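## Task

Take the yellow sponge off the desk and set it on top of the low shelf below the REPAIRS sign without shifting that shelf. Every low shelf must still stand upright at the end, and the robot must not fall or finish leaning, or the task fails.

## Robot and tools

ROBOT. A wheeled cart (drives forward/backward and turns, no sideways motion) carrying a pan/tilt head camera and two arms, left_arm and right_arm, each with a wrist camera and a two-jaw hand (one fixed jaw, one swinging). The cart spans x = -0.35 to 0.07 m and is 0.53 m wide; above wheel height (0.13 m) it is 0.46 m wide with its front at x = 0.01. Each arm pans about a vertical axis at x = -0.060, y = +0.155 (left) or -0.155 m (right); the shoulder sits 0.89 m up. Link lengths: upper arm 0.116, forearm 0.135, hand 0.162 m. The fixed jaw tip reaches roughly 0.44 m from its pan axis and no lower than 0.54 m above the floor. Scenes begin with arms folded at the sides, jaws shut, robot 0.65 m wide. A light push may occasionally disturb a loose object.

FRAMES. All positions are metres. Base frame: origin on the floor between the drive wheels, x forward, y left, z up; left_hand and right_hand are reported here and mark the fixed-jaw tip, so a held item sits toward the swinging jaw. Hand axes: z along the fingers, y from swinging jaw to fixed jaw. Odometry frame is the base frame at scene start; base_odometry counts wheel rotation only (slip looks like travel, contact-induced turns are missed), heading in rad, left positive, -3.142 to 3.142.

move. Optional keys: base, joints, speeds, cameras, blocking. base is one object {x_m_s, turn_rad_s, for_s}: a velocity command, i.e. a relative motion from where the cart is, not a pose. x_m_s forward in m/s (negative = reverse), allowed 0 or 0.005 to 0.291 in magnitude; turn_rad_s left-positive in rad/s, 0 or 0.02 to 1.175 in magnitude; for_s 0.1 to 7.5 s. Omitted velocities are 0. Accel is 0.5 m/s2 (turns 2 rad/s2), so short commands, tiny ones (under ~5 mm or 0.02 rad) or near-max ones may fall short; if |x|/0.291 + |turn|/1.175 exceeds 1 both get scaled down. joints is a single flat object for both arms and head, keyed by joint name, each value an absolute target angle in radians: head_pan_rad (-3.2..3.2, 0 forward, + left), head_tilt_rad (-0.76..1.45, + down), and for each arm prefix left_arm_ / right_arm_: shoulder_pan_rad (-2.006..2.149), shoulder_lift_rad (-1.836..1.772), elbow_flex_rad (-1.773..1.58), wrist_flex_rad (-1.799..1.772), wrist_roll_rad (-2.816..2.978), gripper_rad (-0.03..1.944). speeds is keyed the same way (no grippers), each a top speed in rad/s from 0.08 to 4.71, for this action only. cameras: list of head_camera, left_wrist_camera, right_wrist_camera or all. blocking true (default) returns when everything rests; false returns in about 0.5 s while motion continues. A move with no action just reports state and images.

JOINT MEANINGS. Pan: 0 points each arm sideways outward; positive is clockwise from above; forward is +1.571 (left) and -1.571 (right). Lift/elbow/wrist at 0: upper arm near vertical (0.24 rad outward), forearm and fingers level; positive bends down, and the three values summed give finger angle below horizontal (1.571 = straight down, needs forearm no more than 0.20 rad above level). Roll -1.522: jaws close across the arm's vertical plane, fixed jaw on the left looking outward; 1.619 fixed jaw on the right; 0.049 closing within that plane. Over furniture with level fingers use the fixed-jaw-left roll, since the hand body then sticks up ~0.08 m rather than down. Gripper: ~0 jaws touch, 1 about 0.075 m gap, 1.944 about 0.106 m. Each jaw has a small unknown offset (up to 0.025 rad). Aiming below contact squeezes; closing from wide open grips hardest; use -0.03 for thin things.

STOWING. Stowed pose: left pan -1.75, lift 0.05, elbow 1.35, wrist_flex -1.55, roll -1.52; right the same with pan 1.75. Stow in two steps (wrist_flex and roll first, then the rest); unstow in reverse. Turning in place needs 0.44 m clear radius; near furniture, turning or reversing can snag and tip the robot.

wait: seconds 0 to 10, optional cameras; returns early once running motions settle. stop: brakes all running motions (they report stopped and may keep pressing). zoom_image: camera plus region [x0, y0, x1, y1] in pixels from the image's top-left, at most 504 by 504, on the latest image. finished_scene: scene = current scene number; the object must stay in place afterward. The first scene is practice and may be skipped; after ending it, make no further call in that reply.

RESULTS. move line: done or the worst status. base_status done means velocity was sent the whole time (note like sent for 0.7 of 1.2 s), not that the cart arrived. Joint tolerances for done: pan/roll/head ±0.02, lift ±0.1, elbow ±0.07, wrist_flex ±0.03, gripper ±0.03. off_target means stopped short (load, obstacle, gripping, or tripped motor) and may still push; to release, set the target to the reading. time_out (a joint move ends after about 14 s) drops the target and blocks later calls in that reply, as does a refused call. joint command not followed: self-collision check withheld arm targets (gripper still acts). on_its_own lists uncommanded motion. Motor temperatures: per arm, joints in joint_positions order then the gripper; MOTOR HOT from 55 °C, shutoff at 70 °C (JOINT FAULT / HAND FAULT, limit_stop_at_motor_heat).

CAUTIONS. Loaded joints sag downward; correct the next target upward by the sag. Hand positions may be off by centimetres. A motor stuck over ~0.30 rad (some jaws 0.09) from target for ~2 s trips and weakens; reset by waiting, then targeting 0.2 rad back from the reading. Payload about 0.4 kg at full reach, 0.7 kg close in. Above ~3 rad/s a held object may fly off. Pulling on things in front can tip the cart. Never let the arms collide or press together. Avoid drops, slams, hard pushes, knocking shelves and tilting the robot. Thinking time lets the scene keep running.

Each tool is called by a JSON object that holds its "api" and its "payload", one argument or row to a line.

## Session

{"api": "move", "payload": {

}}

{"api": "move", "payload": {
  "joints": {"head_pan_rad": 1.1, "head_tilt_rad": 0.2},
  "cameras": ["head_camera"]
}}

{"api": "move", "payload": {
  "joints": {"head_pan_rad": -1.1, "head_tilt_rad": 0.2},
  "cameras": ["head_camera"]
}}

{"api": "move", "payload": {
  "joints": {"head_pan_rad": -2.1, "head_tilt_rad": 0.2},
  "cameras": ["head_camera"]
}}

{"api": "move", "payload": {
  "joints": {"head_pan_rad": -3.1, "head_tilt_rad": 0.2},
  "cameras": ["head_camera"]
}}

Scene clock: 0.00 s.
Motor temperatures (°C): left_arm=[33 34 33 33 35 29] | right_arm=[30 29 26 27 32 27]
base_odometry: x=+0.000 y=+0.000 heading=+0.000
base_status: not commanded
joint_positions: head_pan_rad=+0.000 head_tilt_rad=+0.000 left_arm_shoulder_pan_rad=+0.000 left_arm_shoulder_lift_rad=-1.704 left_arm_elbow_flex_rad=+1.478 left_arm_wrist_flex_rad=+0.984 left_arm_wrist_roll_rad=-0.001 left_arm_gripper_rad=+0.000 right_arm_shoulder_pan_rad=+0.001 right_arm_shoulder_lift_rad=-1.670 right_arm_elbow_flex_rad=+1.496 right_arm_wrist_flex_rad=+1.032 right_arm_wrist_roll_rad=+0.000 right_arm_gripper_rad=+0.000
joint_status: not commanded
left_hand: x=-0.0600 y=+0.3116 z=+0.8261 quat_wxyz=(+0.395, -0.918, +0.023, +0.010) (m; base frame)
right_hand: x=-0.0602 y=-0.3015 z=+0.8125 quat_wxyz=(+0.008, +0.023, +0.937, -0.348) (m; base frame)
pictures: head_camera, left_wrist_camera, right_wrist_camera
Images, in order (width x height): head_camera 644x476, left_wrist_camera 644x476, right_wrist_camera 644x476.

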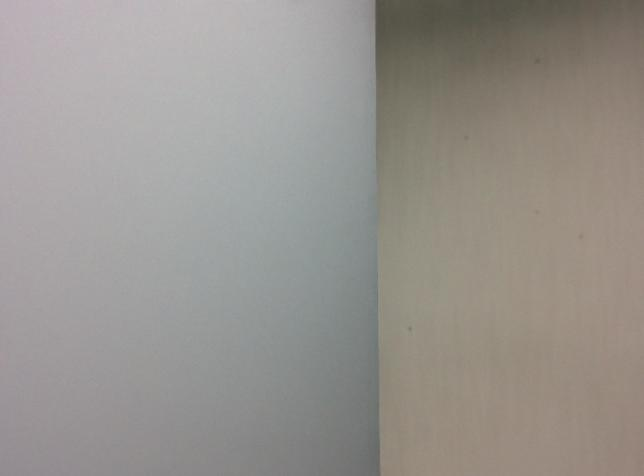

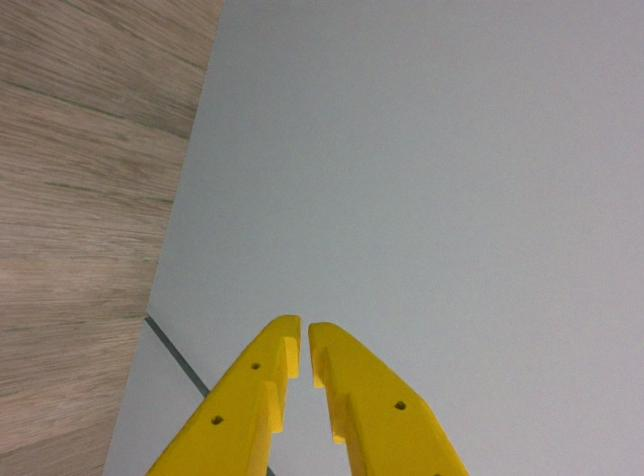

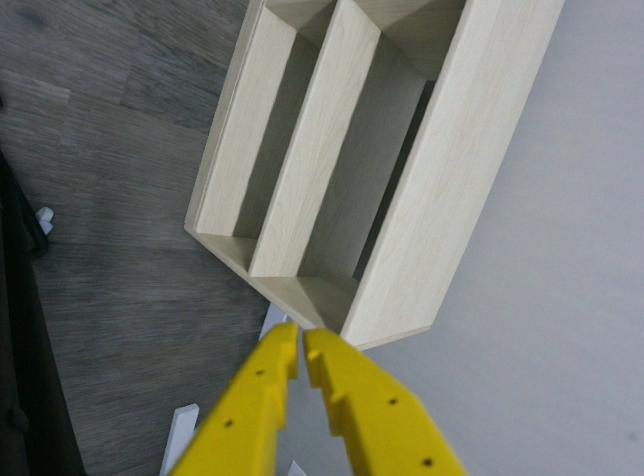

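Scene clock: 1.53 s.
move: done
base_odometry: x=+0.000 y=+0.000 heading=+0.000
base_status: not commanded
joint_positions: head_pan_rad=+1.089 head_tilt_rad=+0.192 left_arm_shoulder_pan_rad=+0.000 left_arm_shoulder_lift_rad=-1.704 left_arm_elbow_flex_rad=+1.478 left_arm_wrist_flex_rad=+0.984 left_arm_wrist_roll_rad=-0.001 left_arm_gripper_rad=+0.000 right_arm_shoulder_pan_rad=+0.001 right_arm_shoulder_lift_rad=-1.670 right_arm_elbow_flex_rad=+1.496 right_arm_wrist_flex_rad=+1.032 right_arm_wrist_roll_rad=+0.000 right_arm_gripper_rad=+0.000
joint_status: all done
left_hand: x=-0.0600 y=+0.3116 z=+0.8261 quat_wxyz=(+0.395, -0.918, +0.023, +0.010) (m; base frame)
right_hand: x=-0.0602 y=-0.3015 z=+0.8125 quat_wxyz=(+0.008, +0.023, +0.937, -0.348) (m; base frame)
pictures: head_camera
Images, in order (width x height): head_camera 644x476.

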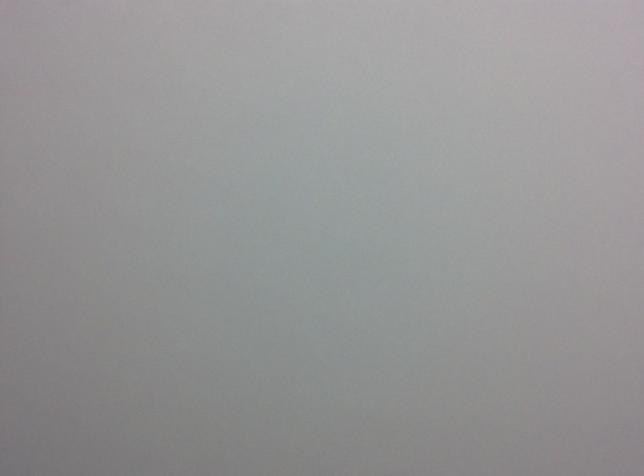

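Scene clock: 3.80 s.
move: done
base_odometry: x=+0.000 y=+0.000 heading=+0.000
base_status: not commanded
joint_positions: head_pan_rad=-1.091 head_tilt_rad=+0.192 left_arm_shoulder_pan_rad=+0.000 left_arm_shoulder_lift_rad=-1.704 left_arm_elbow_flex_rad=+1.478 left_arm_wrist_flex_rad=+0.984 left_arm_wrist_roll_rad=-0.001 left_arm_gripper_rad=+0.000 right_arm_shoulder_pan_rad=+0.001 right_arm_shoulder_lift_rad=-1.670 right_arm_elbow_flex_rad=+1.496 right_arm_wrist_flex_rad=+1.032 right_arm_wrist_roll_rad=+0.000 right_arm_gripper_rad=+0.000
joint_status: all done
left_hand: x=-0.0600 y=+0.3116 z=+0.8261 quat_wxyz=(+0.395, -0.918, +0.023, +0.010) (m; base frame)
right_hand: x=-0.0602 y=-0.3015 z=+0.8125 quat_wxyz=(+0.008, +0.023, +0.937, -0.348) (m; base frame)
pictures: head_camera
Images, in order (width x height): head_camera 644x476.

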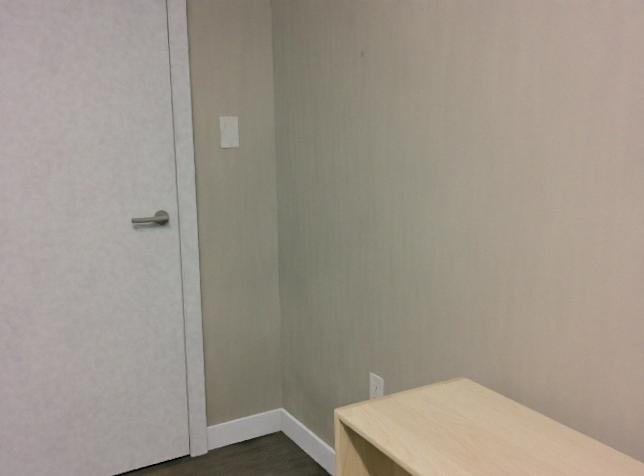

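Scene clock: 5.27 s.
move: done
base_odometry: x=+0.000 y=+0.000 heading=+0.000
base_status: not commanded
joint_positions: head_pan_rad=-2.091 head_tilt_rad=+0.192 left_arm_shoulder_pan_rad=+0.000 left_arm_shoulder_lift_rad=-1.704 left_arm_elbow_flex_rad=+1.478 left_arm_wrist_flex_rad=+0.984 left_arm_wrist_roll_rad=-0.001 left_arm_gripper_rad=+0.000 right_arm_shoulder_pan_rad=+0.001 right_arm_shoulder_lift_rad=-1.670 right_arm_elbow_flex_rad=+1.496 right_arm_wrist_flex_rad=+1.032 right_arm_wrist_roll_rad=+0.000 right_arm_gripper_rad=+0.000
joint_status: all done
left_hand: x=-0.0600 y=+0.3116 z=+0.8261 quat_wxyz=(+0.395, -0.918, +0.023, +0.010) (m; base frame)
right_hand: x=-0.0602 y=-0.3015 z=+0.8125 quat_wxyz=(+0.008, +0.023, +0.937, -0.348) (m; base frame)
pictures: head_camera
Images, in order (width x height): head_camera 644x476.

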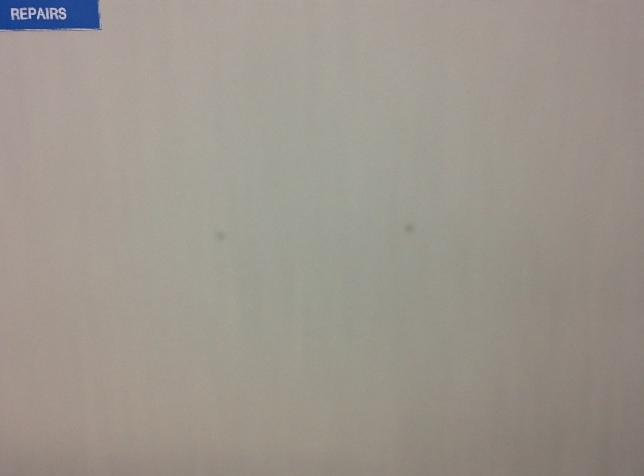

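Scene clock: 6.73 s.
move: done
base_odometry: x=+0.000 y=+0.000 heading=+0.000
base_status: not commanded
joint_positions: head_pan_rad=-3.091 head_tilt_rad=+0.192 left_arm_shoulder_pan_rad=+0.000 left_arm_shoulder_lift_rad=-1.704 left_arm_elbow_flex_rad=+1.478 left_arm_wrist_flex_rad=+0.984 left_arm_wrist_roll_rad=-0.001 left_arm_gripper_rad=+0.000 right_arm_shoulder_pan_rad=+0.001 right_arm_shoulder_lift_rad=-1.670 right_arm_elbow_flex_rad=+1.496 right_arm_wrist_flex_rad=+1.032 right_arm_wrist_roll_rad=+0.000 right_arm_gripper_rad=+0.000
joint_status: all done
left_hand: x=-0.0600 y=+0.3116 z=+0.8261 quat_wxyz=(+0.395, -0.918, +0.023, +0.010) (m; base frame)
right_hand: x=-0.0602 y=-0.3015 z=+0.8125 quat_wxyz=(+0.008, +0.023, +0.937, -0.348) (m; base frame)
pictures: head_camera
Images, in order (width x height): head_camera 644x476.

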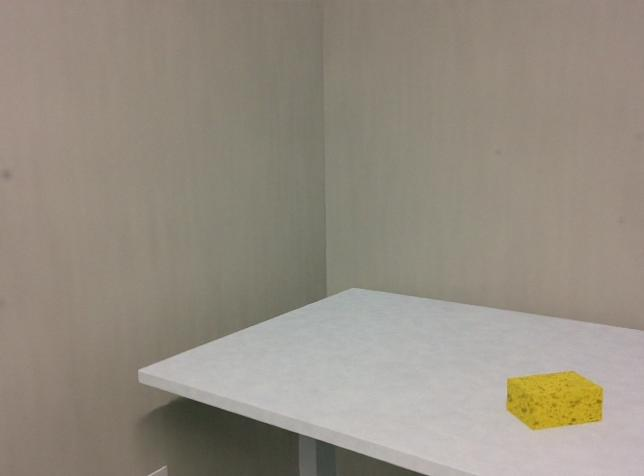

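{"api": "move", "payload": {
  "joints": {"head_pan_rad": 2.7, "head_tilt_rad": 0.6},
  "cameras": ["head_camera"]
}}

{"api": "move", "payload": {
  "joints": {"head_pan_rad": -3.141, "head_tilt_rad": 0.6},
  "cameras": ["head_camera"]
}}

{"api": "move", "payload": {
  "joints": {"head_pan_rad": -1.571, "head_tilt_rad": 0.6},
  "cameras": ["head_camera"]
}}

{"api": "move", "payload": {
  "joints": {"head_pan_rad": -1.571, "head_tilt_rad": 0.0},
  "cameras": ["head_camera"]
}}

Scene clock: 26.33 s.
move: done
base_odometry: x=+0.000 y=+0.000 heading=+0.000
base_status: not commanded
joint_positions: head_pan_rad=+2.689 head_tilt_rad=+0.593 left_arm_shoulder_pan_rad=+0.000 left_arm_shoulder_lift_rad=-1.704 left_arm_elbow_flex_rad=+1.478 left_arm_wrist_flex_rad=+0.984 left_arm_wrist_roll_rad=-0.001 left_arm_gripper_rad=+0.000 right_arm_shoulder_pan_rad=+0.001 right_arm_shoulder_lift_rad=-1.670 right_arm_elbow_flex_rad=+1.496 right_arm_wrist_flex_rad=+1.032 right_arm_wrist_roll_rad=+0.000 right_arm_gripper_rad=+0.000
joint_status: all done
left_hand: x=-0.0600 y=+0.3116 z=+0.8261 quat_wxyz=(+0.395, -0.918, +0.023, +0.010) (m; base frame)
right_hand: x=-0.0602 y=-0.3015 z=+0.8125 quat_wxyz=(+0.008, +0.023, +0.937, -0.348) (m; base frame)
pictures: head_camera
Images, in order (width x height): head_camera 644x476.

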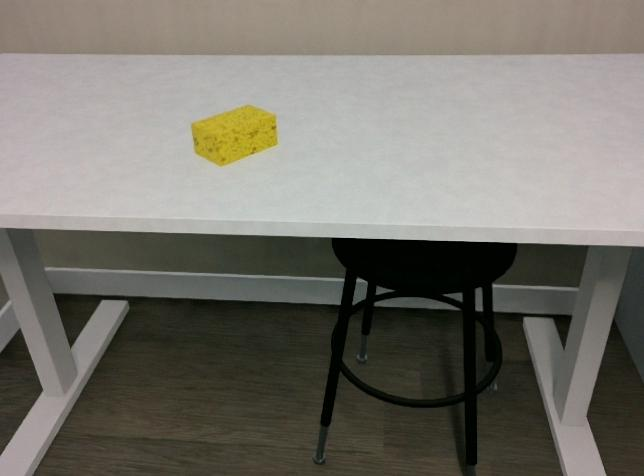

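Scene clock: 31.03 s.
move: done
base_odometry: x=+0.000 y=+0.000 heading=+0.000
base_status: not commanded
joint_positions: head_pan_rad=-3.132 head_tilt_rad=+0.593 left_arm_shoulder_pan_rad=+0.000 left_arm_shoulder_lift_rad=-1.704 left_arm_elbow_flex_rad=+1.478 left_arm_wrist_flex_rad=+0.984 left_arm_wrist_roll_rad=-0.001 left_arm_gripper_rad=+0.000 right_arm_shoulder_pan_rad=+0.001 right_arm_shoulder_lift_rad=-1.670 right_arm_elbow_flex_rad=+1.496 right_arm_wrist_flex_rad=+1.032 right_arm_wrist_roll_rad=+0.000 right_arm_gripper_rad=+0.000
joint_status: all done
left_hand: x=-0.0600 y=+0.3116 z=+0.8261 quat_wxyz=(+0.395, -0.918, +0.023, +0.010) (m; base frame)
right_hand: x=-0.0602 y=-0.3015 z=+0.8125 quat_wxyz=(+0.008, +0.023, +0.937, -0.348) (m; base frame)
pictures: head_camera
Images, in order (width x height): head_camera 644x476.

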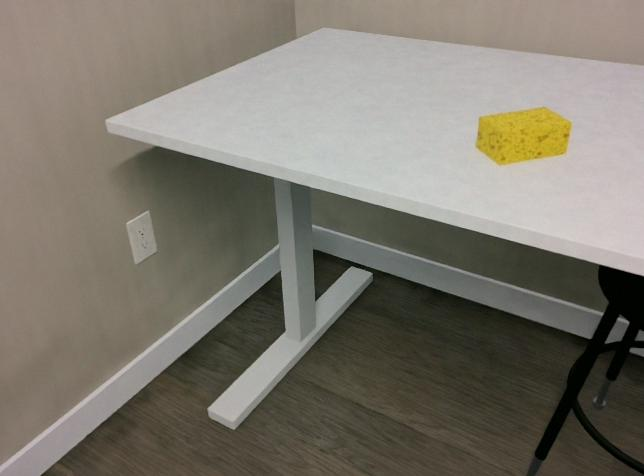

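Scene clock: 32.90 s.
move: done
base_odometry: x=+0.000 y=+0.000 heading=+0.000
base_status: not commanded
joint_positions: head_pan_rad=-1.582 head_tilt_rad=+0.593 left_arm_shoulder_pan_rad=+0.000 left_arm_shoulder_lift_rad=-1.704 left_arm_elbow_flex_rad=+1.478 left_arm_wrist_flex_rad=+0.984 left_arm_wrist_roll_rad=-0.001 left_arm_gripper_rad=+0.000 right_arm_shoulder_pan_rad=+0.001 right_arm_shoulder_lift_rad=-1.670 right_arm_elbow_flex_rad=+1.496 right_arm_wrist_flex_rad=+1.032 right_arm_wrist_roll_rad=+0.000 right_arm_gripper_rad=+0.000
joint_status: all done
left_hand: x=-0.0600 y=+0.3116 z=+0.8261 quat_wxyz=(+0.395, -0.918, +0.023, +0.010) (m; base frame)
right_hand: x=-0.0602 y=-0.3015 z=+0.8125 quat_wxyz=(+0.008, +0.023, +0.937, -0.348) (m; base frame)
pictures: head_camera
Images, in order (width x height): head_camera 644x476.

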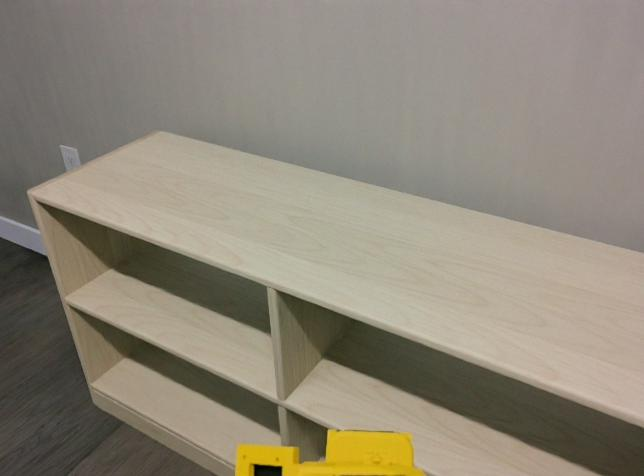

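Scene clock: 34.10 s.
move: done
base_odometry: x=+0.000 y=+0.000 heading=+0.000
base_status: not commanded
joint_positions: head_pan_rad=-1.582 head_tilt_rad=+0.010 left_arm_shoulder_pan_rad=+0.000 left_arm_shoulder_lift_rad=-1.704 left_arm_elbow_flex_rad=+1.478 left_arm_wrist_flex_rad=+0.984 left_arm_wrist_roll_rad=-0.001 left_arm_gripper_rad=+0.000 right_arm_shoulder_pan_rad=+0.001 right_arm_shoulder_lift_rad=-1.670 right_arm_elbow_flex_rad=+1.496 right_arm_wrist_flex_rad=+1.032 right_arm_wrist_roll_rad=+0.000 right_arm_gripper_rad=+0.000
joint_status: all done
left_hand: x=-0.0600 y=+0.3116 z=+0.8261 quat_wxyz=(+0.395, -0.918, +0.023, +0.010) (m; base frame)
right_hand: x=-0.0602 y=-0.3015 z=+0.8125 quat_wxyz=(+0.008, +0.023, +0.937, -0.348) (m; base frame)
pictures: head_camera
Images, in order (width x height): head_camera 644x476.

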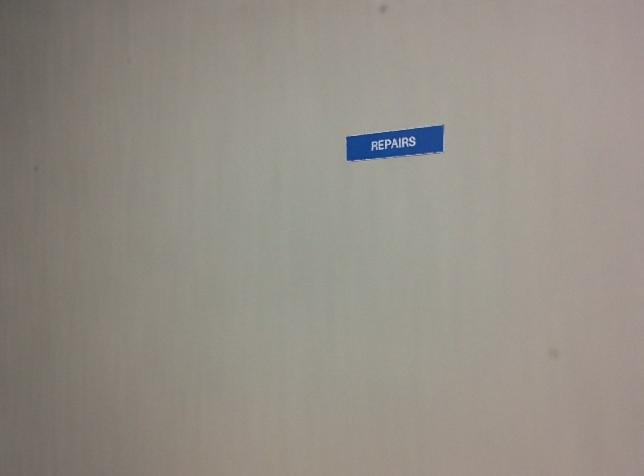

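{"api": "move", "payload": {
  "joints": {"head_pan_rad": 1.2, "head_tilt_rad": 0.9},
  "cameras": ["head_camera"]
}}

Scene clock: 82.10 s.
move: done
base_odometry: x=+0.000 y=+0.000 heading=+0.000
base_status: not commanded
joint_positions: head_pan_rad=+1.189 head_tilt_rad=+0.894 left_arm_shoulder_pan_rad=+0.000 left_arm_shoulder_lift_rad=-1.704 left_arm_elbow_flex_rad=+1.478 left_arm_wrist_flex_rad=+0.984 left_arm_wrist_roll_rad=-0.001 left_arm_gripper_rad=+0.000 right_arm_shoulder_pan_rad=+0.001 right_arm_shoulder_lift_rad=-1.670 right_arm_elbow_flex_rad=+1.496 right_arm_wrist_flex_rad=+1.032 right_arm_wrist_roll_rad=+0.000 right_arm_gripper_rad=+0.000
joint_status: all done
left_hand: x=-0.0600 y=+0.3116 z=+0.8261 quat_wxyz=(+0.395, -0.918, +0.023, +0.010) (m; base frame)
right_hand: x=-0.0602 y=-0.3015 z=+0.8125 quat_wxyz=(+0.008, +0.023, +0.937, -0.348) (m; base frame)
pictures: head_camera
Images, in order (width x height): head_camera 644x476.

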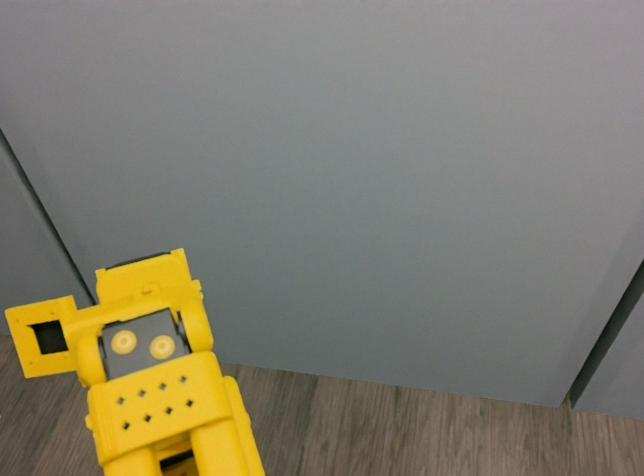

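{"api": "move", "payload": {
  "base": {"turn_rad_s": 0.6, "for_s": 4.42},
  "joints": {"head_pan_rad": 0, "head_tilt_rad": 0.6},
  "cameras": ["head_camera"]
}}

Scene clock: 92.50 s.
move: done
base_odometry: x=-0.001 y=+0.000 heading=+2.659
base_status: done (sent for 4.43 of 4.43 s)
joint_positions: head_pan_rad=+0.009 head_tilt_rad=+0.613 left_arm_shoulder_pan_rad=-0.004 left_arm_shoulder_lift_rad=-1.704 left_arm_elbow_flex_rad=+1.478 left_arm_wrist_flex_rad=+0.984 left_arm_wrist_roll_rad=-0.001 left_arm_gripper_rad=+0.000 right_arm_shoulder_pan_rad=-0.002 right_arm_shoulder_lift_rad=-1.670 right_arm_elbow_flex_rad=+1.496 right_arm_wrist_flex_rad=+1.032 right_arm_wrist_roll_rad=+0.000 right_arm_gripper_rad=+0.000
joint_status: all done
left_hand: x=-0.0607 y=+0.3116 z=+0.8261 quat_wxyz=(+0.395, -0.918, +0.021, +0.011) (m; base frame)
right_hand: x=-0.0597 y=-0.3015 z=+0.8125 quat_wxyz=(+0.009, +0.022, +0.937, -0.348) (m; base frame)
pictures: head_camera
Images, in order (width x height): head_camera 644x476.

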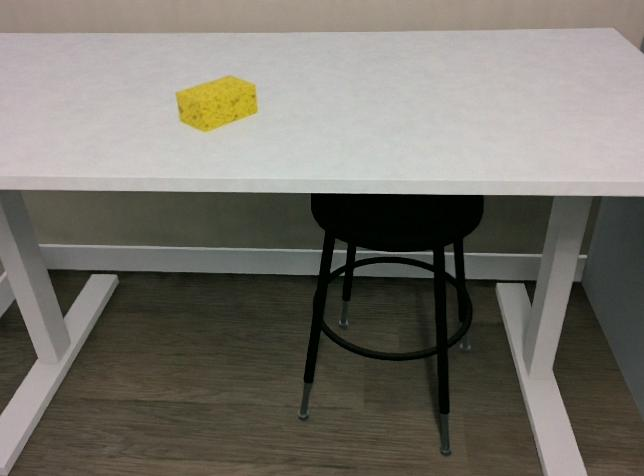

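{"api": "move", "payload": {
  "base": {"x_m_s": 0.2, "for_s": 1.5},
  "joints": {"head_tilt_rad": 0.8},
  "cameras": ["head_camera"]
}}

Scene clock: 113.03 s.
move: done
base_odometry: x=-0.267 y=+0.138 heading=+2.662
base_status: done (sent for 1.5 of 1.5 s)
joint_positions: head_pan_rad=+0.009 head_tilt_rad=+0.794 left_arm_shoulder_pan_rad=-0.001 left_arm_shoulder_lift_rad=-1.704 left_arm_elbow_flex_rad=+1.478 left_arm_wrist_flex_rad=+0.984 left_arm_wrist_roll_rad=-0.001 left_arm_gripper_rad=+0.000 right_arm_shoulder_pan_rad=+0.001 right_arm_shoulder_lift_rad=-1.670 right_arm_elbow_flex_rad=+1.496 right_arm_wrist_flex_rad=+1.032 right_arm_wrist_roll_rad=+0.000 right_arm_gripper_rad=+0.000
joint_status: all done
left_hand: x=-0.0602 y=+0.3116 z=+0.8261 quat_wxyz=(+0.395, -0.918, +0.022, +0.010) (m; base frame)
right_hand: x=-0.0602 y=-0.3015 z=+0.8125 quat_wxyz=(+0.008, +0.023, +0.937, -0.348) (m; base frame)
pictures: head_camera
Images, in order (width x height): head_camera 644x476.

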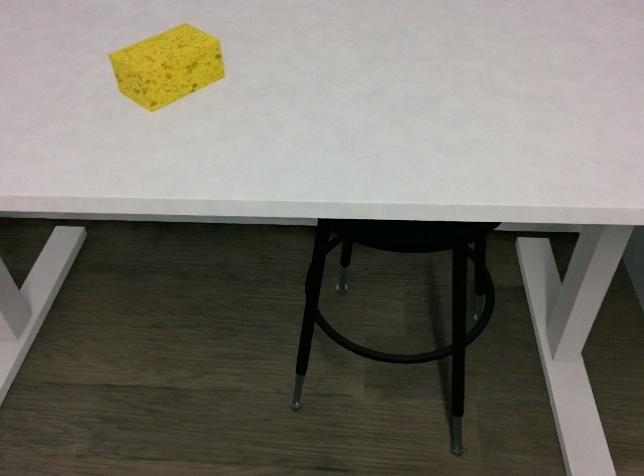

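{"api": "move", "payload": {
  "joints": {"left_arm_shoulder_lift_rad": -1.0, "left_arm_elbow_flex_rad": 0.6, "left_arm_wrist_flex_rad": 1.2, "left_arm_shoulder_pan_rad": 1.45, "left_arm_gripper_rad": 1.4}
}}

{"api": "move", "payload": {
  "base": {"x_m_s": 0.2, "for_s": 2.1},
  "joints": {"left_arm_wrist_roll_rad": -2.27, "head_tilt_rad": 1.1, "head_pan_rad": 0.3},
  "cameras": ["head_camera", "left_wrist_camera"]
}}

Scene clock: 136.00 s.
move: done
base_odometry: x=-0.267 y=+0.138 heading=+2.662
base_status: not commanded
joint_positions: head_pan_rad=+0.009 head_tilt_rad=+0.794 left_arm_shoulder_pan_rad=+1.444 left_arm_shoulder_lift_rad=-1.009 left_arm_elbow_flex_rad=+0.636 left_arm_wrist_flex_rad=+1.198 left_arm_wrist_roll_rad=-0.001 left_arm_gripper_rad=+1.393 right_arm_shoulder_pan_rad=+0.001 right_arm_shoulder_lift_rad=-1.670 right_arm_elbow_flex_rad=+1.496 right_arm_wrist_flex_rad=+1.032 right_arm_wrist_roll_rad=+0.000 right_arm_gripper_rad=+0.000
joint_status: all done
left_hand: x=+0.1154 y=+0.1774 z=+0.9084 quat_wxyz=(+0.279, -0.684, +0.632, -0.234) (m; base frame)
right_hand: x=-0.0602 y=-0.3015 z=+0.8125 quat_wxyz=(+0.008, +0.023, +0.937, -0.348) (m; base frame)
pictures: none

Scene clock: 139.10 s.
move: done
base_odometry: x=-0.640 y=+0.333 heading=+2.660
base_status: done (sent for 2.1 of 2.1 s)
joint_positions: head_pan_rad=+0.290 head_tilt_rad=+1.094 left_arm_shoulder_pan_rad=+1.444 left_arm_shoulder_lift_rad=-1.007 left_arm_elbow_flex_rad=+0.636 left_arm_wrist_flex_rad=+1.198 left_arm_wrist_roll_rad=-2.265 left_arm_gripper_rad=+1.393 right_arm_shoulder_pan_rad=+0.001 right_arm_shoulder_lift_rad=-1.670 right_arm_elbow_flex_rad=+1.496 right_arm_wrist_flex_rad=+1.032 right_arm_wrist_roll_rad=+0.000 right_arm_gripper_rad=+0.000
joint_status: all done
left_hand: x=+0.1243 y=+0.1844 z=+0.9170 quat_wxyz=(+0.330, +0.282, +0.888, +0.153) (m; base frame)
right_hand: x=-0.0602 y=-0.3015 z=+0.8125 quat_wxyz=(+0.008, +0.023, +0.937, -0.348) (m; base frame)
pictures: head_camera, left_wrist_camera
Images, in order (width x height): head_camera 644x476, left_wrist_camera 644x476.

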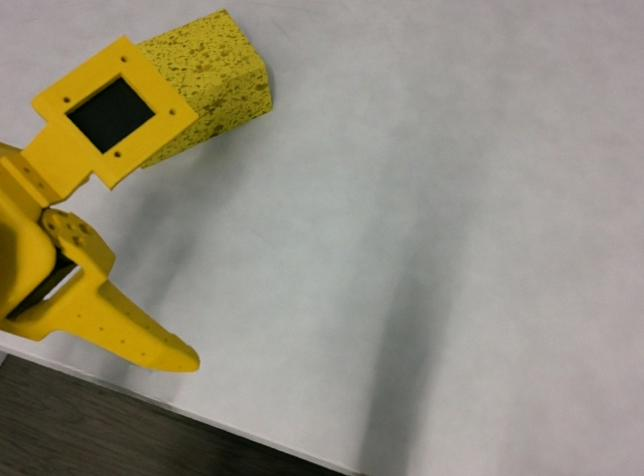

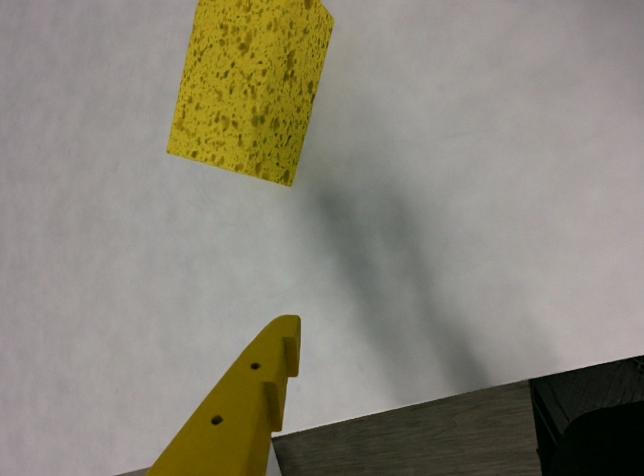

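{"api": "move", "payload": {
  "joints": {"head_tilt_rad": 1.4, "head_pan_rad": 0, "left_arm_wrist_roll_rad": -2.0},
  "cameras": ["head_camera", "left_wrist_camera"]
}}

Scene clock: 156.07 s.
move: done
base_odometry: x=-0.640 y=+0.333 heading=+2.660
base_status: not commanded
joint_positions: head_pan_rad=+0.009 head_tilt_rad=+1.395 left_arm_shoulder_pan_rad=+1.444 left_arm_shoulder_lift_rad=-1.007 left_arm_elbow_flex_rad=+0.636 left_arm_wrist_flex_rad=+1.198 left_arm_wrist_roll_rad=-2.007 left_arm_gripper_rad=+1.393 right_arm_shoulder_pan_rad=+0.001 right_arm_shoulder_lift_rad=-1.670 right_arm_elbow_flex_rad=+1.496 right_arm_wrist_flex_rad=+1.032 right_arm_wrist_roll_rad=+0.000 right_arm_gripper_rad=+0.000
joint_status: all done
left_hand: x=+0.1229 y=+0.1854 z=+0.9159 quat_wxyz=(+0.347, +0.166, +0.917, +0.110) (m; base frame)
right_hand: x=-0.0602 y=-0.3015 z=+0.8125 quat_wxyz=(+0.008, +0.023, +0.937, -0.348) (m; base frame)
pictures: head_camera, left_wrist_camera
Images, in order (width x height): head_camera 644x476, left_wrist_camera 644x476.

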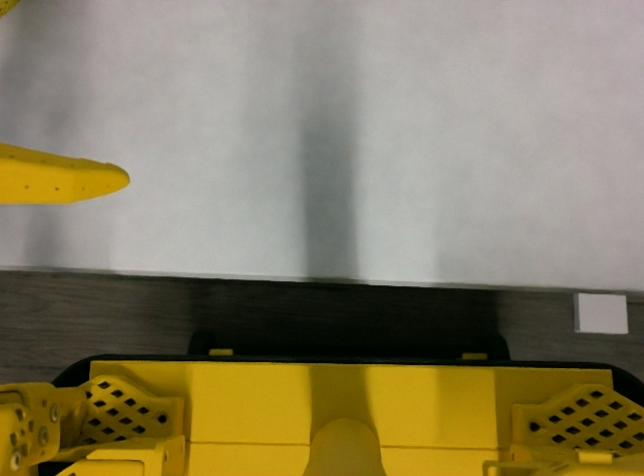

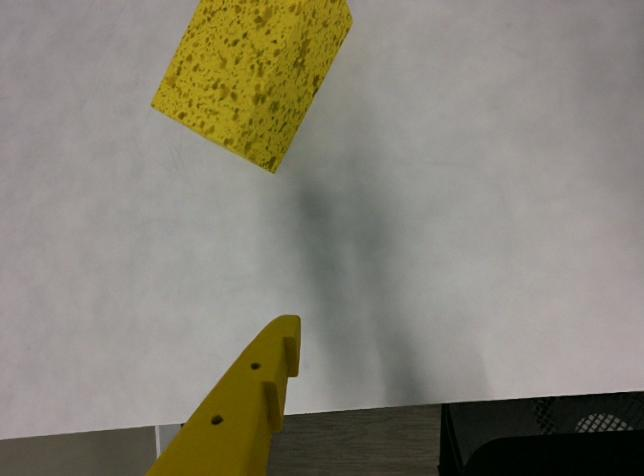

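{"api": "move", "payload": {
  "base": {"x_m_s": 0.08, "for_s": 0.5},
  "joints": {"left_arm_wrist_roll_rad": 1.0}
}}

{"api": "move", "payload": {
  "joints": {"left_arm_wrist_flex_rad": 0.75, "left_arm_shoulder_lift_rad": 0.2, "left_arm_elbow_flex_rad": -0.2, "left_arm_shoulder_pan_rad": 1.47, "left_arm_gripper_rad": 1.9, "head_tilt_rad": 0.9, "head_pan_rad": 0.2},
  "speeds": {"left_arm_shoulder_lift_rad": 1.0},
  "cameras": ["head_camera", "left_wrist_camera"]
}}

Scene clock: 205.83 s.
move: done
base_odometry: x=-0.676 y=+0.351 heading=+2.660
base_status: done (sent for 0.5 of 0.5 s)
joint_positions: head_pan_rad=+0.009 head_tilt_rad=+1.395 left_arm_shoulder_pan_rad=+1.445 left_arm_shoulder_lift_rad=-1.007 left_arm_elbow_flex_rad=+0.636 left_arm_wrist_flex_rad=+1.198 left_arm_wrist_roll_rad=+0.995 left_arm_gripper_rad=+1.393 right_arm_shoulder_pan_rad=+0.004 right_arm_shoulder_lift_rad=-1.670 right_arm_elbow_flex_rad=+1.496 right_arm_wrist_flex_rad=+1.032 right_arm_wrist_roll_rad=+0.000 right_arm_gripper_rad=+0.000
joint_status: all done
left_hand: x=+0.1189 y=+0.1708 z=+0.9105 quat_wxyz=(+0.133, -0.903, +0.230, -0.338) (m; base frame)
right_hand: x=-0.0606 y=-0.3015 z=+0.8125 quat_wxyz=(+0.008, +0.025, +0.937, -0.348) (m; base frame)
pictures: none

Scene clock: 207.63 s.
move: done
base_odometry: x=-0.676 y=+0.351 heading=+2.660
base_status: not commanded
joint_positions: head_pan_rad=+0.189 head_tilt_rad=+0.914 left_arm_shoulder_pan_rad=+1.462 left_arm_shoulder_lift_rad=+0.208 left_arm_elbow_flex_rad=-0.164 left_arm_wrist_flex_rad=+0.761 left_arm_wrist_roll_rad=+1.004 left_arm_gripper_rad=+1.891 right_arm_shoulder_pan_rad=+0.004 right_arm_shoulder_lift_rad=-1.670 right_arm_elbow_flex_rad=+1.496 right_arm_wrist_flex_rad=+1.032 right_arm_wrist_roll_rad=+0.000 right_arm_gripper_rad=+0.000
joint_status: all done
left_hand: x=+0.2629 y=+0.1835 z=+0.8789 quat_wxyz=(+0.132, -0.898, +0.233, -0.349) (m; base frame)
right_hand: x=-0.0606 y=-0.3015 z=+0.8125 quat_wxyz=(+0.008, +0.025, +0.937, -0.348) (m; base frame)
pictures: head_camera, left_wrist_camera
Images, in order (width x height): head_camera 644x476, left_wrist_camera 644x476.

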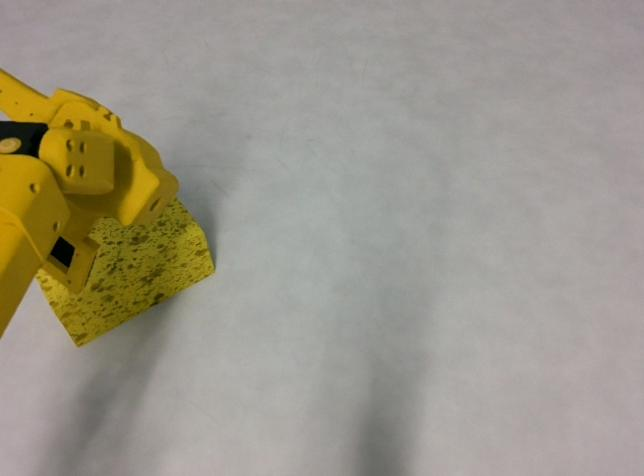

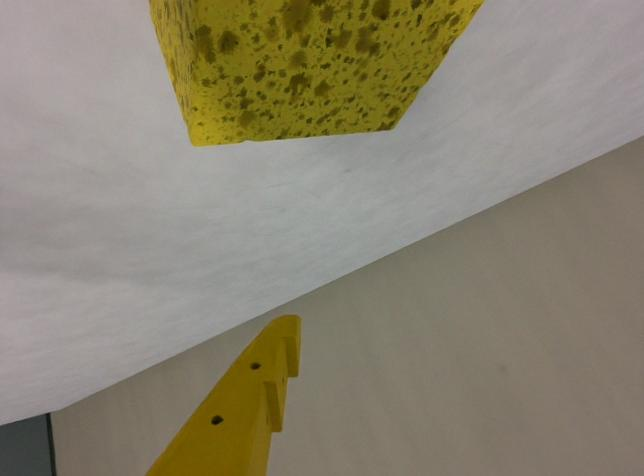

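{"api": "zoom_image", "payload": {
  "camera": "head_camera",
  "region": [0, 50, 300, 350]
}}

Scaled by 1.680.

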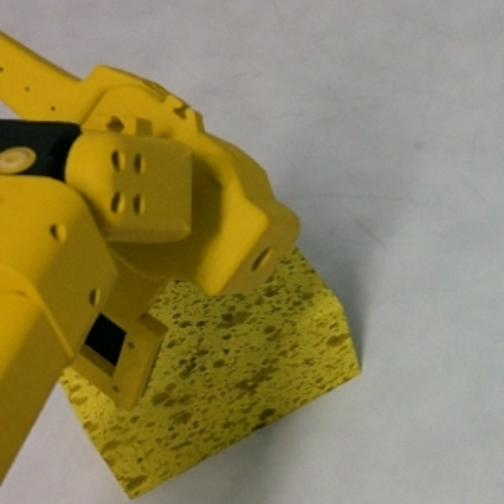

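{"api": "move", "payload": {
  "joints": {"left_arm_wrist_flex_rad": 0.79, "left_arm_shoulder_lift_rad": 0.04, "left_arm_elbow_flex_rad": 0.05, "left_arm_shoulder_pan_rad": 1.58, "left_arm_gripper_rad": 1.94},
  "cameras": ["head_camera", "left_wrist_camera"]
}}

Scene clock: 256.67 s.
move: done
base_odometry: x=-0.676 y=+0.351 heading=+2.660
base_status: not commanded
joint_positions: head_pan_rad=+0.189 head_tilt_rad=+0.914 left_arm_shoulder_pan_rad=+1.572 left_arm_shoulder_lift_rad=+0.093 left_arm_elbow_flex_rad=+0.053 left_arm_wrist_flex_rad=+0.787 left_arm_wrist_roll_rad=+1.004 left_arm_gripper_rad=+1.925 right_arm_shoulder_pan_rad=+0.004 right_arm_shoulder_lift_rad=-1.670 right_arm_elbow_flex_rad=+1.496 right_arm_wrist_flex_rad=+1.032 right_arm_wrist_roll_rad=+0.000 right_arm_gripper_rad=+0.000
joint_status: all done
left_hand: x=+0.2350 y=+0.1477 z=+0.8576 quat_wxyz=(+0.095, -0.905, +0.288, -0.299) (m; base frame)
right_hand: x=-0.0606 y=-0.3015 z=+0.8125 quat_wxyz=(+0.008, +0.025, +0.937, -0.348) (m; base frame)
pictures: head_camera, left_wrist_camera
Images, in order (width x height): head_camera 644x476, left_wrist_camera 644x476.

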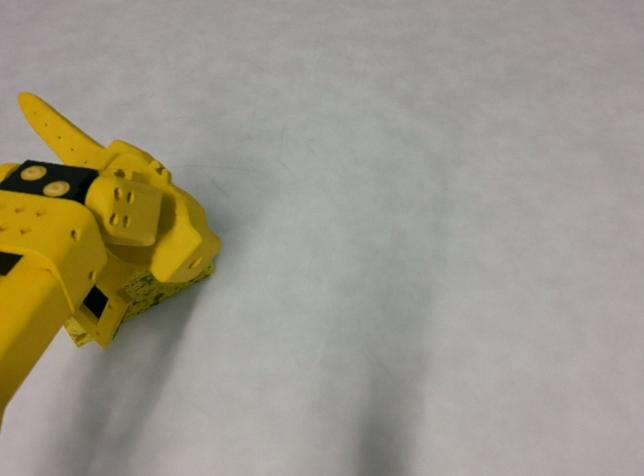

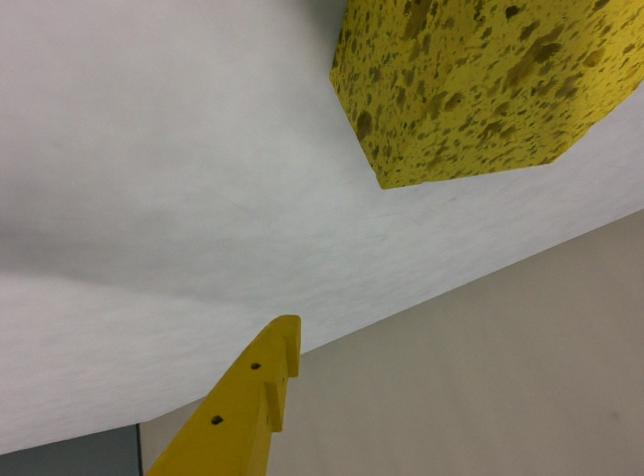

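{"api": "move", "payload": {
  "joints": {"left_arm_wrist_flex_rad": 0.54, "left_arm_shoulder_lift_rad": 0.41, "left_arm_elbow_flex_rad": -0.04, "left_arm_shoulder_pan_rad": 1.484},
  "speeds": {"left_arm_shoulder_lift_rad": 0.4, "left_arm_elbow_flex_rad": 0.12, "left_arm_wrist_flex_rad": 0.3, "left_arm_shoulder_pan_rad": 0.3},
  "cameras": ["head_camera", "left_wrist_camera"]
}}

Scene clock: 273.13 s.
move: done
base_odometry: x=-0.676 y=+0.351 heading=+2.660
base_status: not commanded
joint_positions: head_pan_rad=+0.189 head_tilt_rad=+0.914 left_arm_shoulder_pan_rad=+1.490 left_arm_shoulder_lift_rad=+0.418 left_arm_elbow_flex_rad=-0.007 left_arm_wrist_flex_rad=+0.550 left_arm_wrist_roll_rad=+1.004 left_arm_gripper_rad=+1.925 right_arm_shoulder_pan_rad=+0.004 right_arm_shoulder_lift_rad=-1.670 right_arm_elbow_flex_rad=+1.496 right_arm_wrist_flex_rad=+1.032 right_arm_wrist_roll_rad=+0.000 right_arm_gripper_rad=+0.000
joint_status: all done
left_hand: x=+0.2554 y=+0.1739 z=+0.8024 quat_wxyz=(+0.103, -0.920, +0.252, -0.283) (m; base frame)
right_hand: x=-0.0606 y=-0.3015 z=+0.8125 quat_wxyz=(+0.008, +0.025, +0.937, -0.348) (m; base frame)
pictures: head_camera, left_wrist_camera
Images, in order (width x height): head_camera 644x476, left_wrist_camera 644x476.

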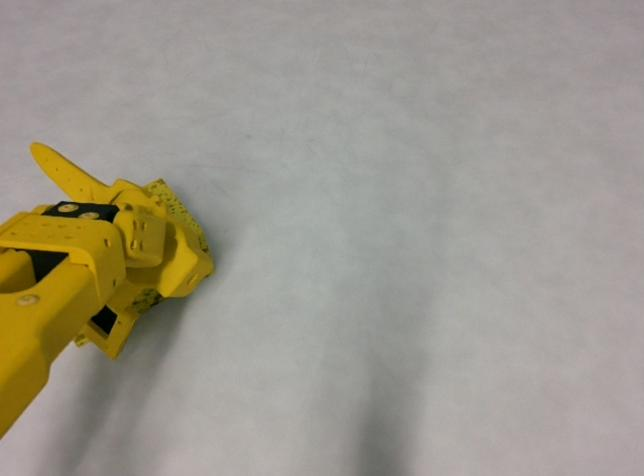

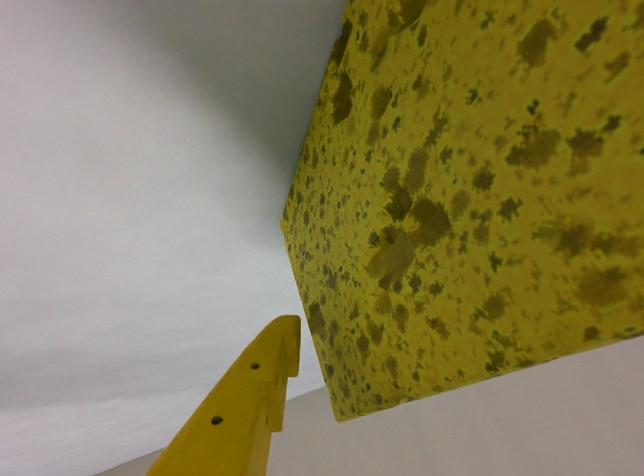

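{"api": "move", "payload": {
  "joints": {"left_arm_wrist_flex_rad": 0.57, "left_arm_shoulder_lift_rad": 0.33, "left_arm_elbow_flex_rad": 0.16, "left_arm_shoulder_pan_rad": 1.435},
  "speeds": {"left_arm_shoulder_lift_rad": 0.12, "left_arm_elbow_flex_rad": 0.25, "left_arm_wrist_flex_rad": 0.3, "left_arm_shoulder_pan_rad": 0.1},
  "cameras": ["head_camera", "left_wrist_camera"]
}}

Scene clock: 290.13 s.
move: done
base_odometry: x=-0.676 y=+0.351 heading=+2.660
base_status: not commanded
joint_positions: head_pan_rad=+0.189 head_tilt_rad=+0.914 left_arm_shoulder_pan_rad=+1.439 left_arm_shoulder_lift_rad=+0.386 left_arm_elbow_flex_rad=+0.162 left_arm_wrist_flex_rad=+0.566 left_arm_wrist_roll_rad=+1.004 left_arm_gripper_rad=+1.925 right_arm_shoulder_pan_rad=+0.004 right_arm_shoulder_lift_rad=-1.670 right_arm_elbow_flex_rad=+1.496 right_arm_wrist_flex_rad=+1.032 right_arm_wrist_roll_rad=+0.000 right_arm_gripper_rad=+0.000
joint_status: all done
left_hand: x=+0.2220 y=+0.1856 z=+0.7761 quat_wxyz=(+0.083, -0.946, +0.233, -0.211) (m; base frame)
right_hand: x=-0.0606 y=-0.3015 z=+0.8125 quat_wxyz=(+0.008, +0.025, +0.937, -0.348) (m; base frame)
pictures: head_camera, left_wrist_camera
Images, in order (width x height): head_camera 644x476, left_wrist_camera 644x476.

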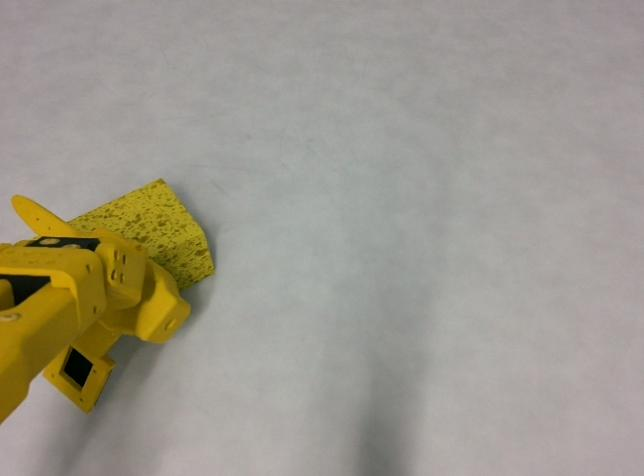

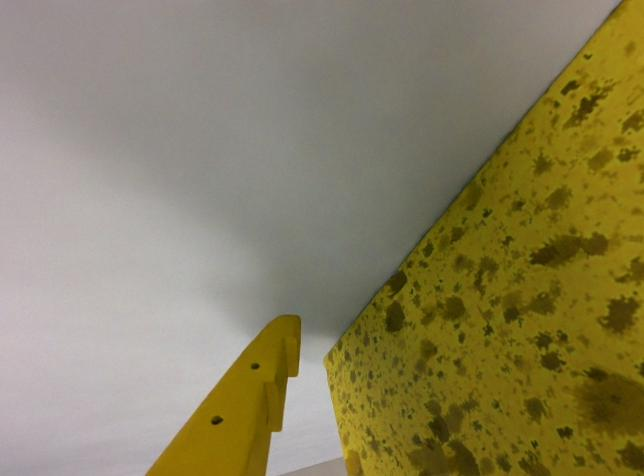

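{"api": "move", "payload": {
  "joints": {"left_arm_wrist_roll_rad": 0.68, "left_arm_shoulder_pan_rad": 1.365},
  "speeds": {"left_arm_shoulder_pan_rad": 0.12},
  "cameras": ["head_camera", "left_wrist_camera"]
}}

Scene clock: 308.07 s.
move: done
base_odometry: x=-0.676 y=+0.351 heading=+2.660
base_status: not commanded
joint_positions: head_pan_rad=+0.189 head_tilt_rad=+0.914 left_arm_shoulder_pan_rad=+1.370 left_arm_shoulder_lift_rad=+0.386 left_arm_elbow_flex_rad=+0.162 left_arm_wrist_flex_rad=+0.566 left_arm_wrist_roll_rad=+0.685 left_arm_gripper_rad=+1.925 right_arm_shoulder_pan_rad=+0.004 right_arm_shoulder_lift_rad=-1.670 right_arm_elbow_flex_rad=+1.496 right_arm_wrist_flex_rad=+1.032 right_arm_wrist_roll_rad=+0.000 right_arm_gripper_rad=+0.000
joint_status: all done
left_hand: x=+0.2172 y=+0.2063 z=+0.7752 quat_wxyz=(+0.122, -0.909, +0.349, -0.191) (m; base frame)
right_hand: x=-0.0606 y=-0.3015 z=+0.8125 quat_wxyz=(+0.008, +0.025, +0.937, -0.348) (m; base frame)
pictures: head_camera, left_wrist_camera
Images, in order (width x height): head_camera 644x476, left_wrist_camera 644x476.

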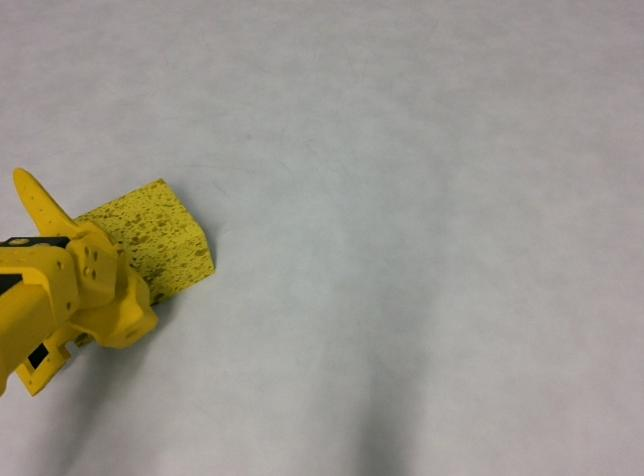

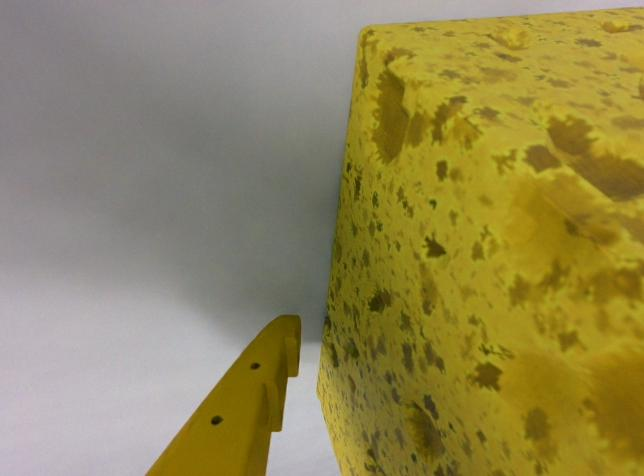

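{"api": "move", "payload": {
  "joints": {"left_arm_wrist_flex_rad": 0.425, "left_arm_shoulder_lift_rad": 0.40, "left_arm_elbow_flex_rad": 0.234, "left_arm_shoulder_pan_rad": 1.342},
  "speeds": {"left_arm_shoulder_lift_rad": 0.12, "left_arm_elbow_flex_rad": 0.12, "left_arm_wrist_flex_rad": 0.2, "left_arm_shoulder_pan_rad": 0.1},
  "cameras": ["left_wrist_camera"]
}}

Scene clock: 320.03 s.
move: done
base_odometry: x=-0.676 y=+0.351 heading=+2.660
base_status: not commanded
joint_positions: head_pan_rad=+0.189 head_tilt_rad=+0.914 left_arm_shoulder_pan_rad=+1.349 left_arm_shoulder_lift_rad=+0.390 left_arm_elbow_flex_rad=+0.229 left_arm_wrist_flex_rad=+0.430 left_arm_wrist_roll_rad=+0.685 left_arm_gripper_rad=+1.925 right_arm_shoulder_pan_rad=+0.004 right_arm_shoulder_lift_rad=-1.670 right_arm_elbow_flex_rad=+1.496 right_arm_wrist_flex_rad=+1.032 right_arm_wrist_roll_rad=+0.000 right_arm_gripper_rad=+0.000
joint_status: all done
left_hand: x=+0.2206 y=+0.2132 z=+0.7711 quat_wxyz=(+0.141, -0.906, +0.337, -0.216) (m; base frame)
right_hand: x=-0.0606 y=-0.3015 z=+0.8125 quat_wxyz=(+0.008, +0.025, +0.937, -0.348) (m; base frame)
pictures: left_wrist_camera
Images, in order (width x height): left_wrist_camera 644x476.

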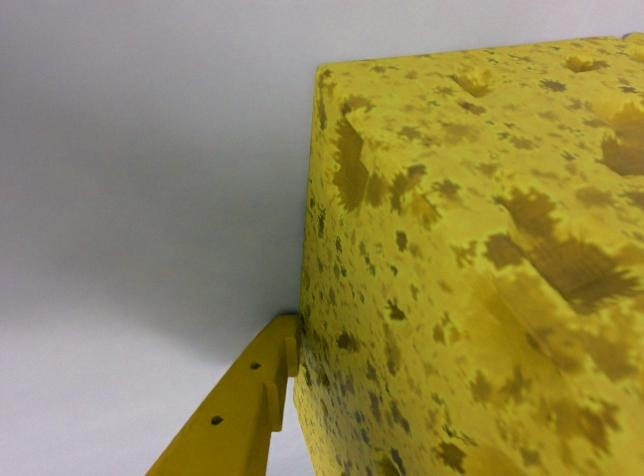

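{"api": "move", "payload": {
  "joints": {"left_arm_wrist_flex_rad": 0.41, "left_arm_shoulder_lift_rad": 0.48},
  "speeds": {"left_arm_shoulder_lift_rad": 0.12, "left_arm_wrist_flex_rad": 0.2},
  "cameras": ["left_wrist_camera"]
}}

Scene clock: 326.57 s.
move: done
base_odometry: x=-0.676 y=+0.351 heading=+2.660
base_status: not commanded
joint_positions: head_pan_rad=+0.189 head_tilt_rad=+0.914 left_arm_shoulder_pan_rad=+1.349 left_arm_shoulder_lift_rad=+0.409 left_arm_elbow_flex_rad=+0.221 left_arm_wrist_flex_rad=+0.408 left_arm_wrist_roll_rad=+0.685 left_arm_gripper_rad=+1.925 right_arm_shoulder_pan_rad=+0.004 right_arm_shoulder_lift_rad=-1.670 right_arm_elbow_flex_rad=+1.496 right_arm_wrist_flex_rad=+1.032 right_arm_wrist_roll_rad=+0.000 right_arm_gripper_rad=+0.000
joint_status: all done
left_hand: x=+0.2230 y=+0.2138 z=+0.7694 quat_wxyz=(+0.144, -0.904, +0.336, -0.220) (m; base frame)
right_hand: x=-0.0606 y=-0.3015 z=+0.8125 quat_wxyz=(+0.008, +0.025, +0.937, -0.348) (m; base frame)
pictures: left_wrist_camera
Images, in order (width x height): left_wrist_camera 644x476.

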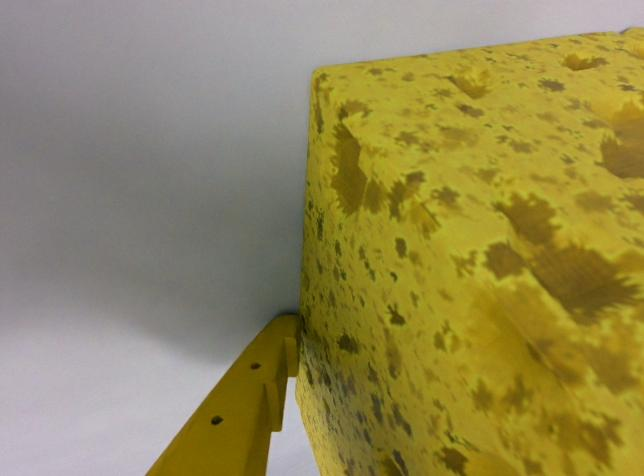

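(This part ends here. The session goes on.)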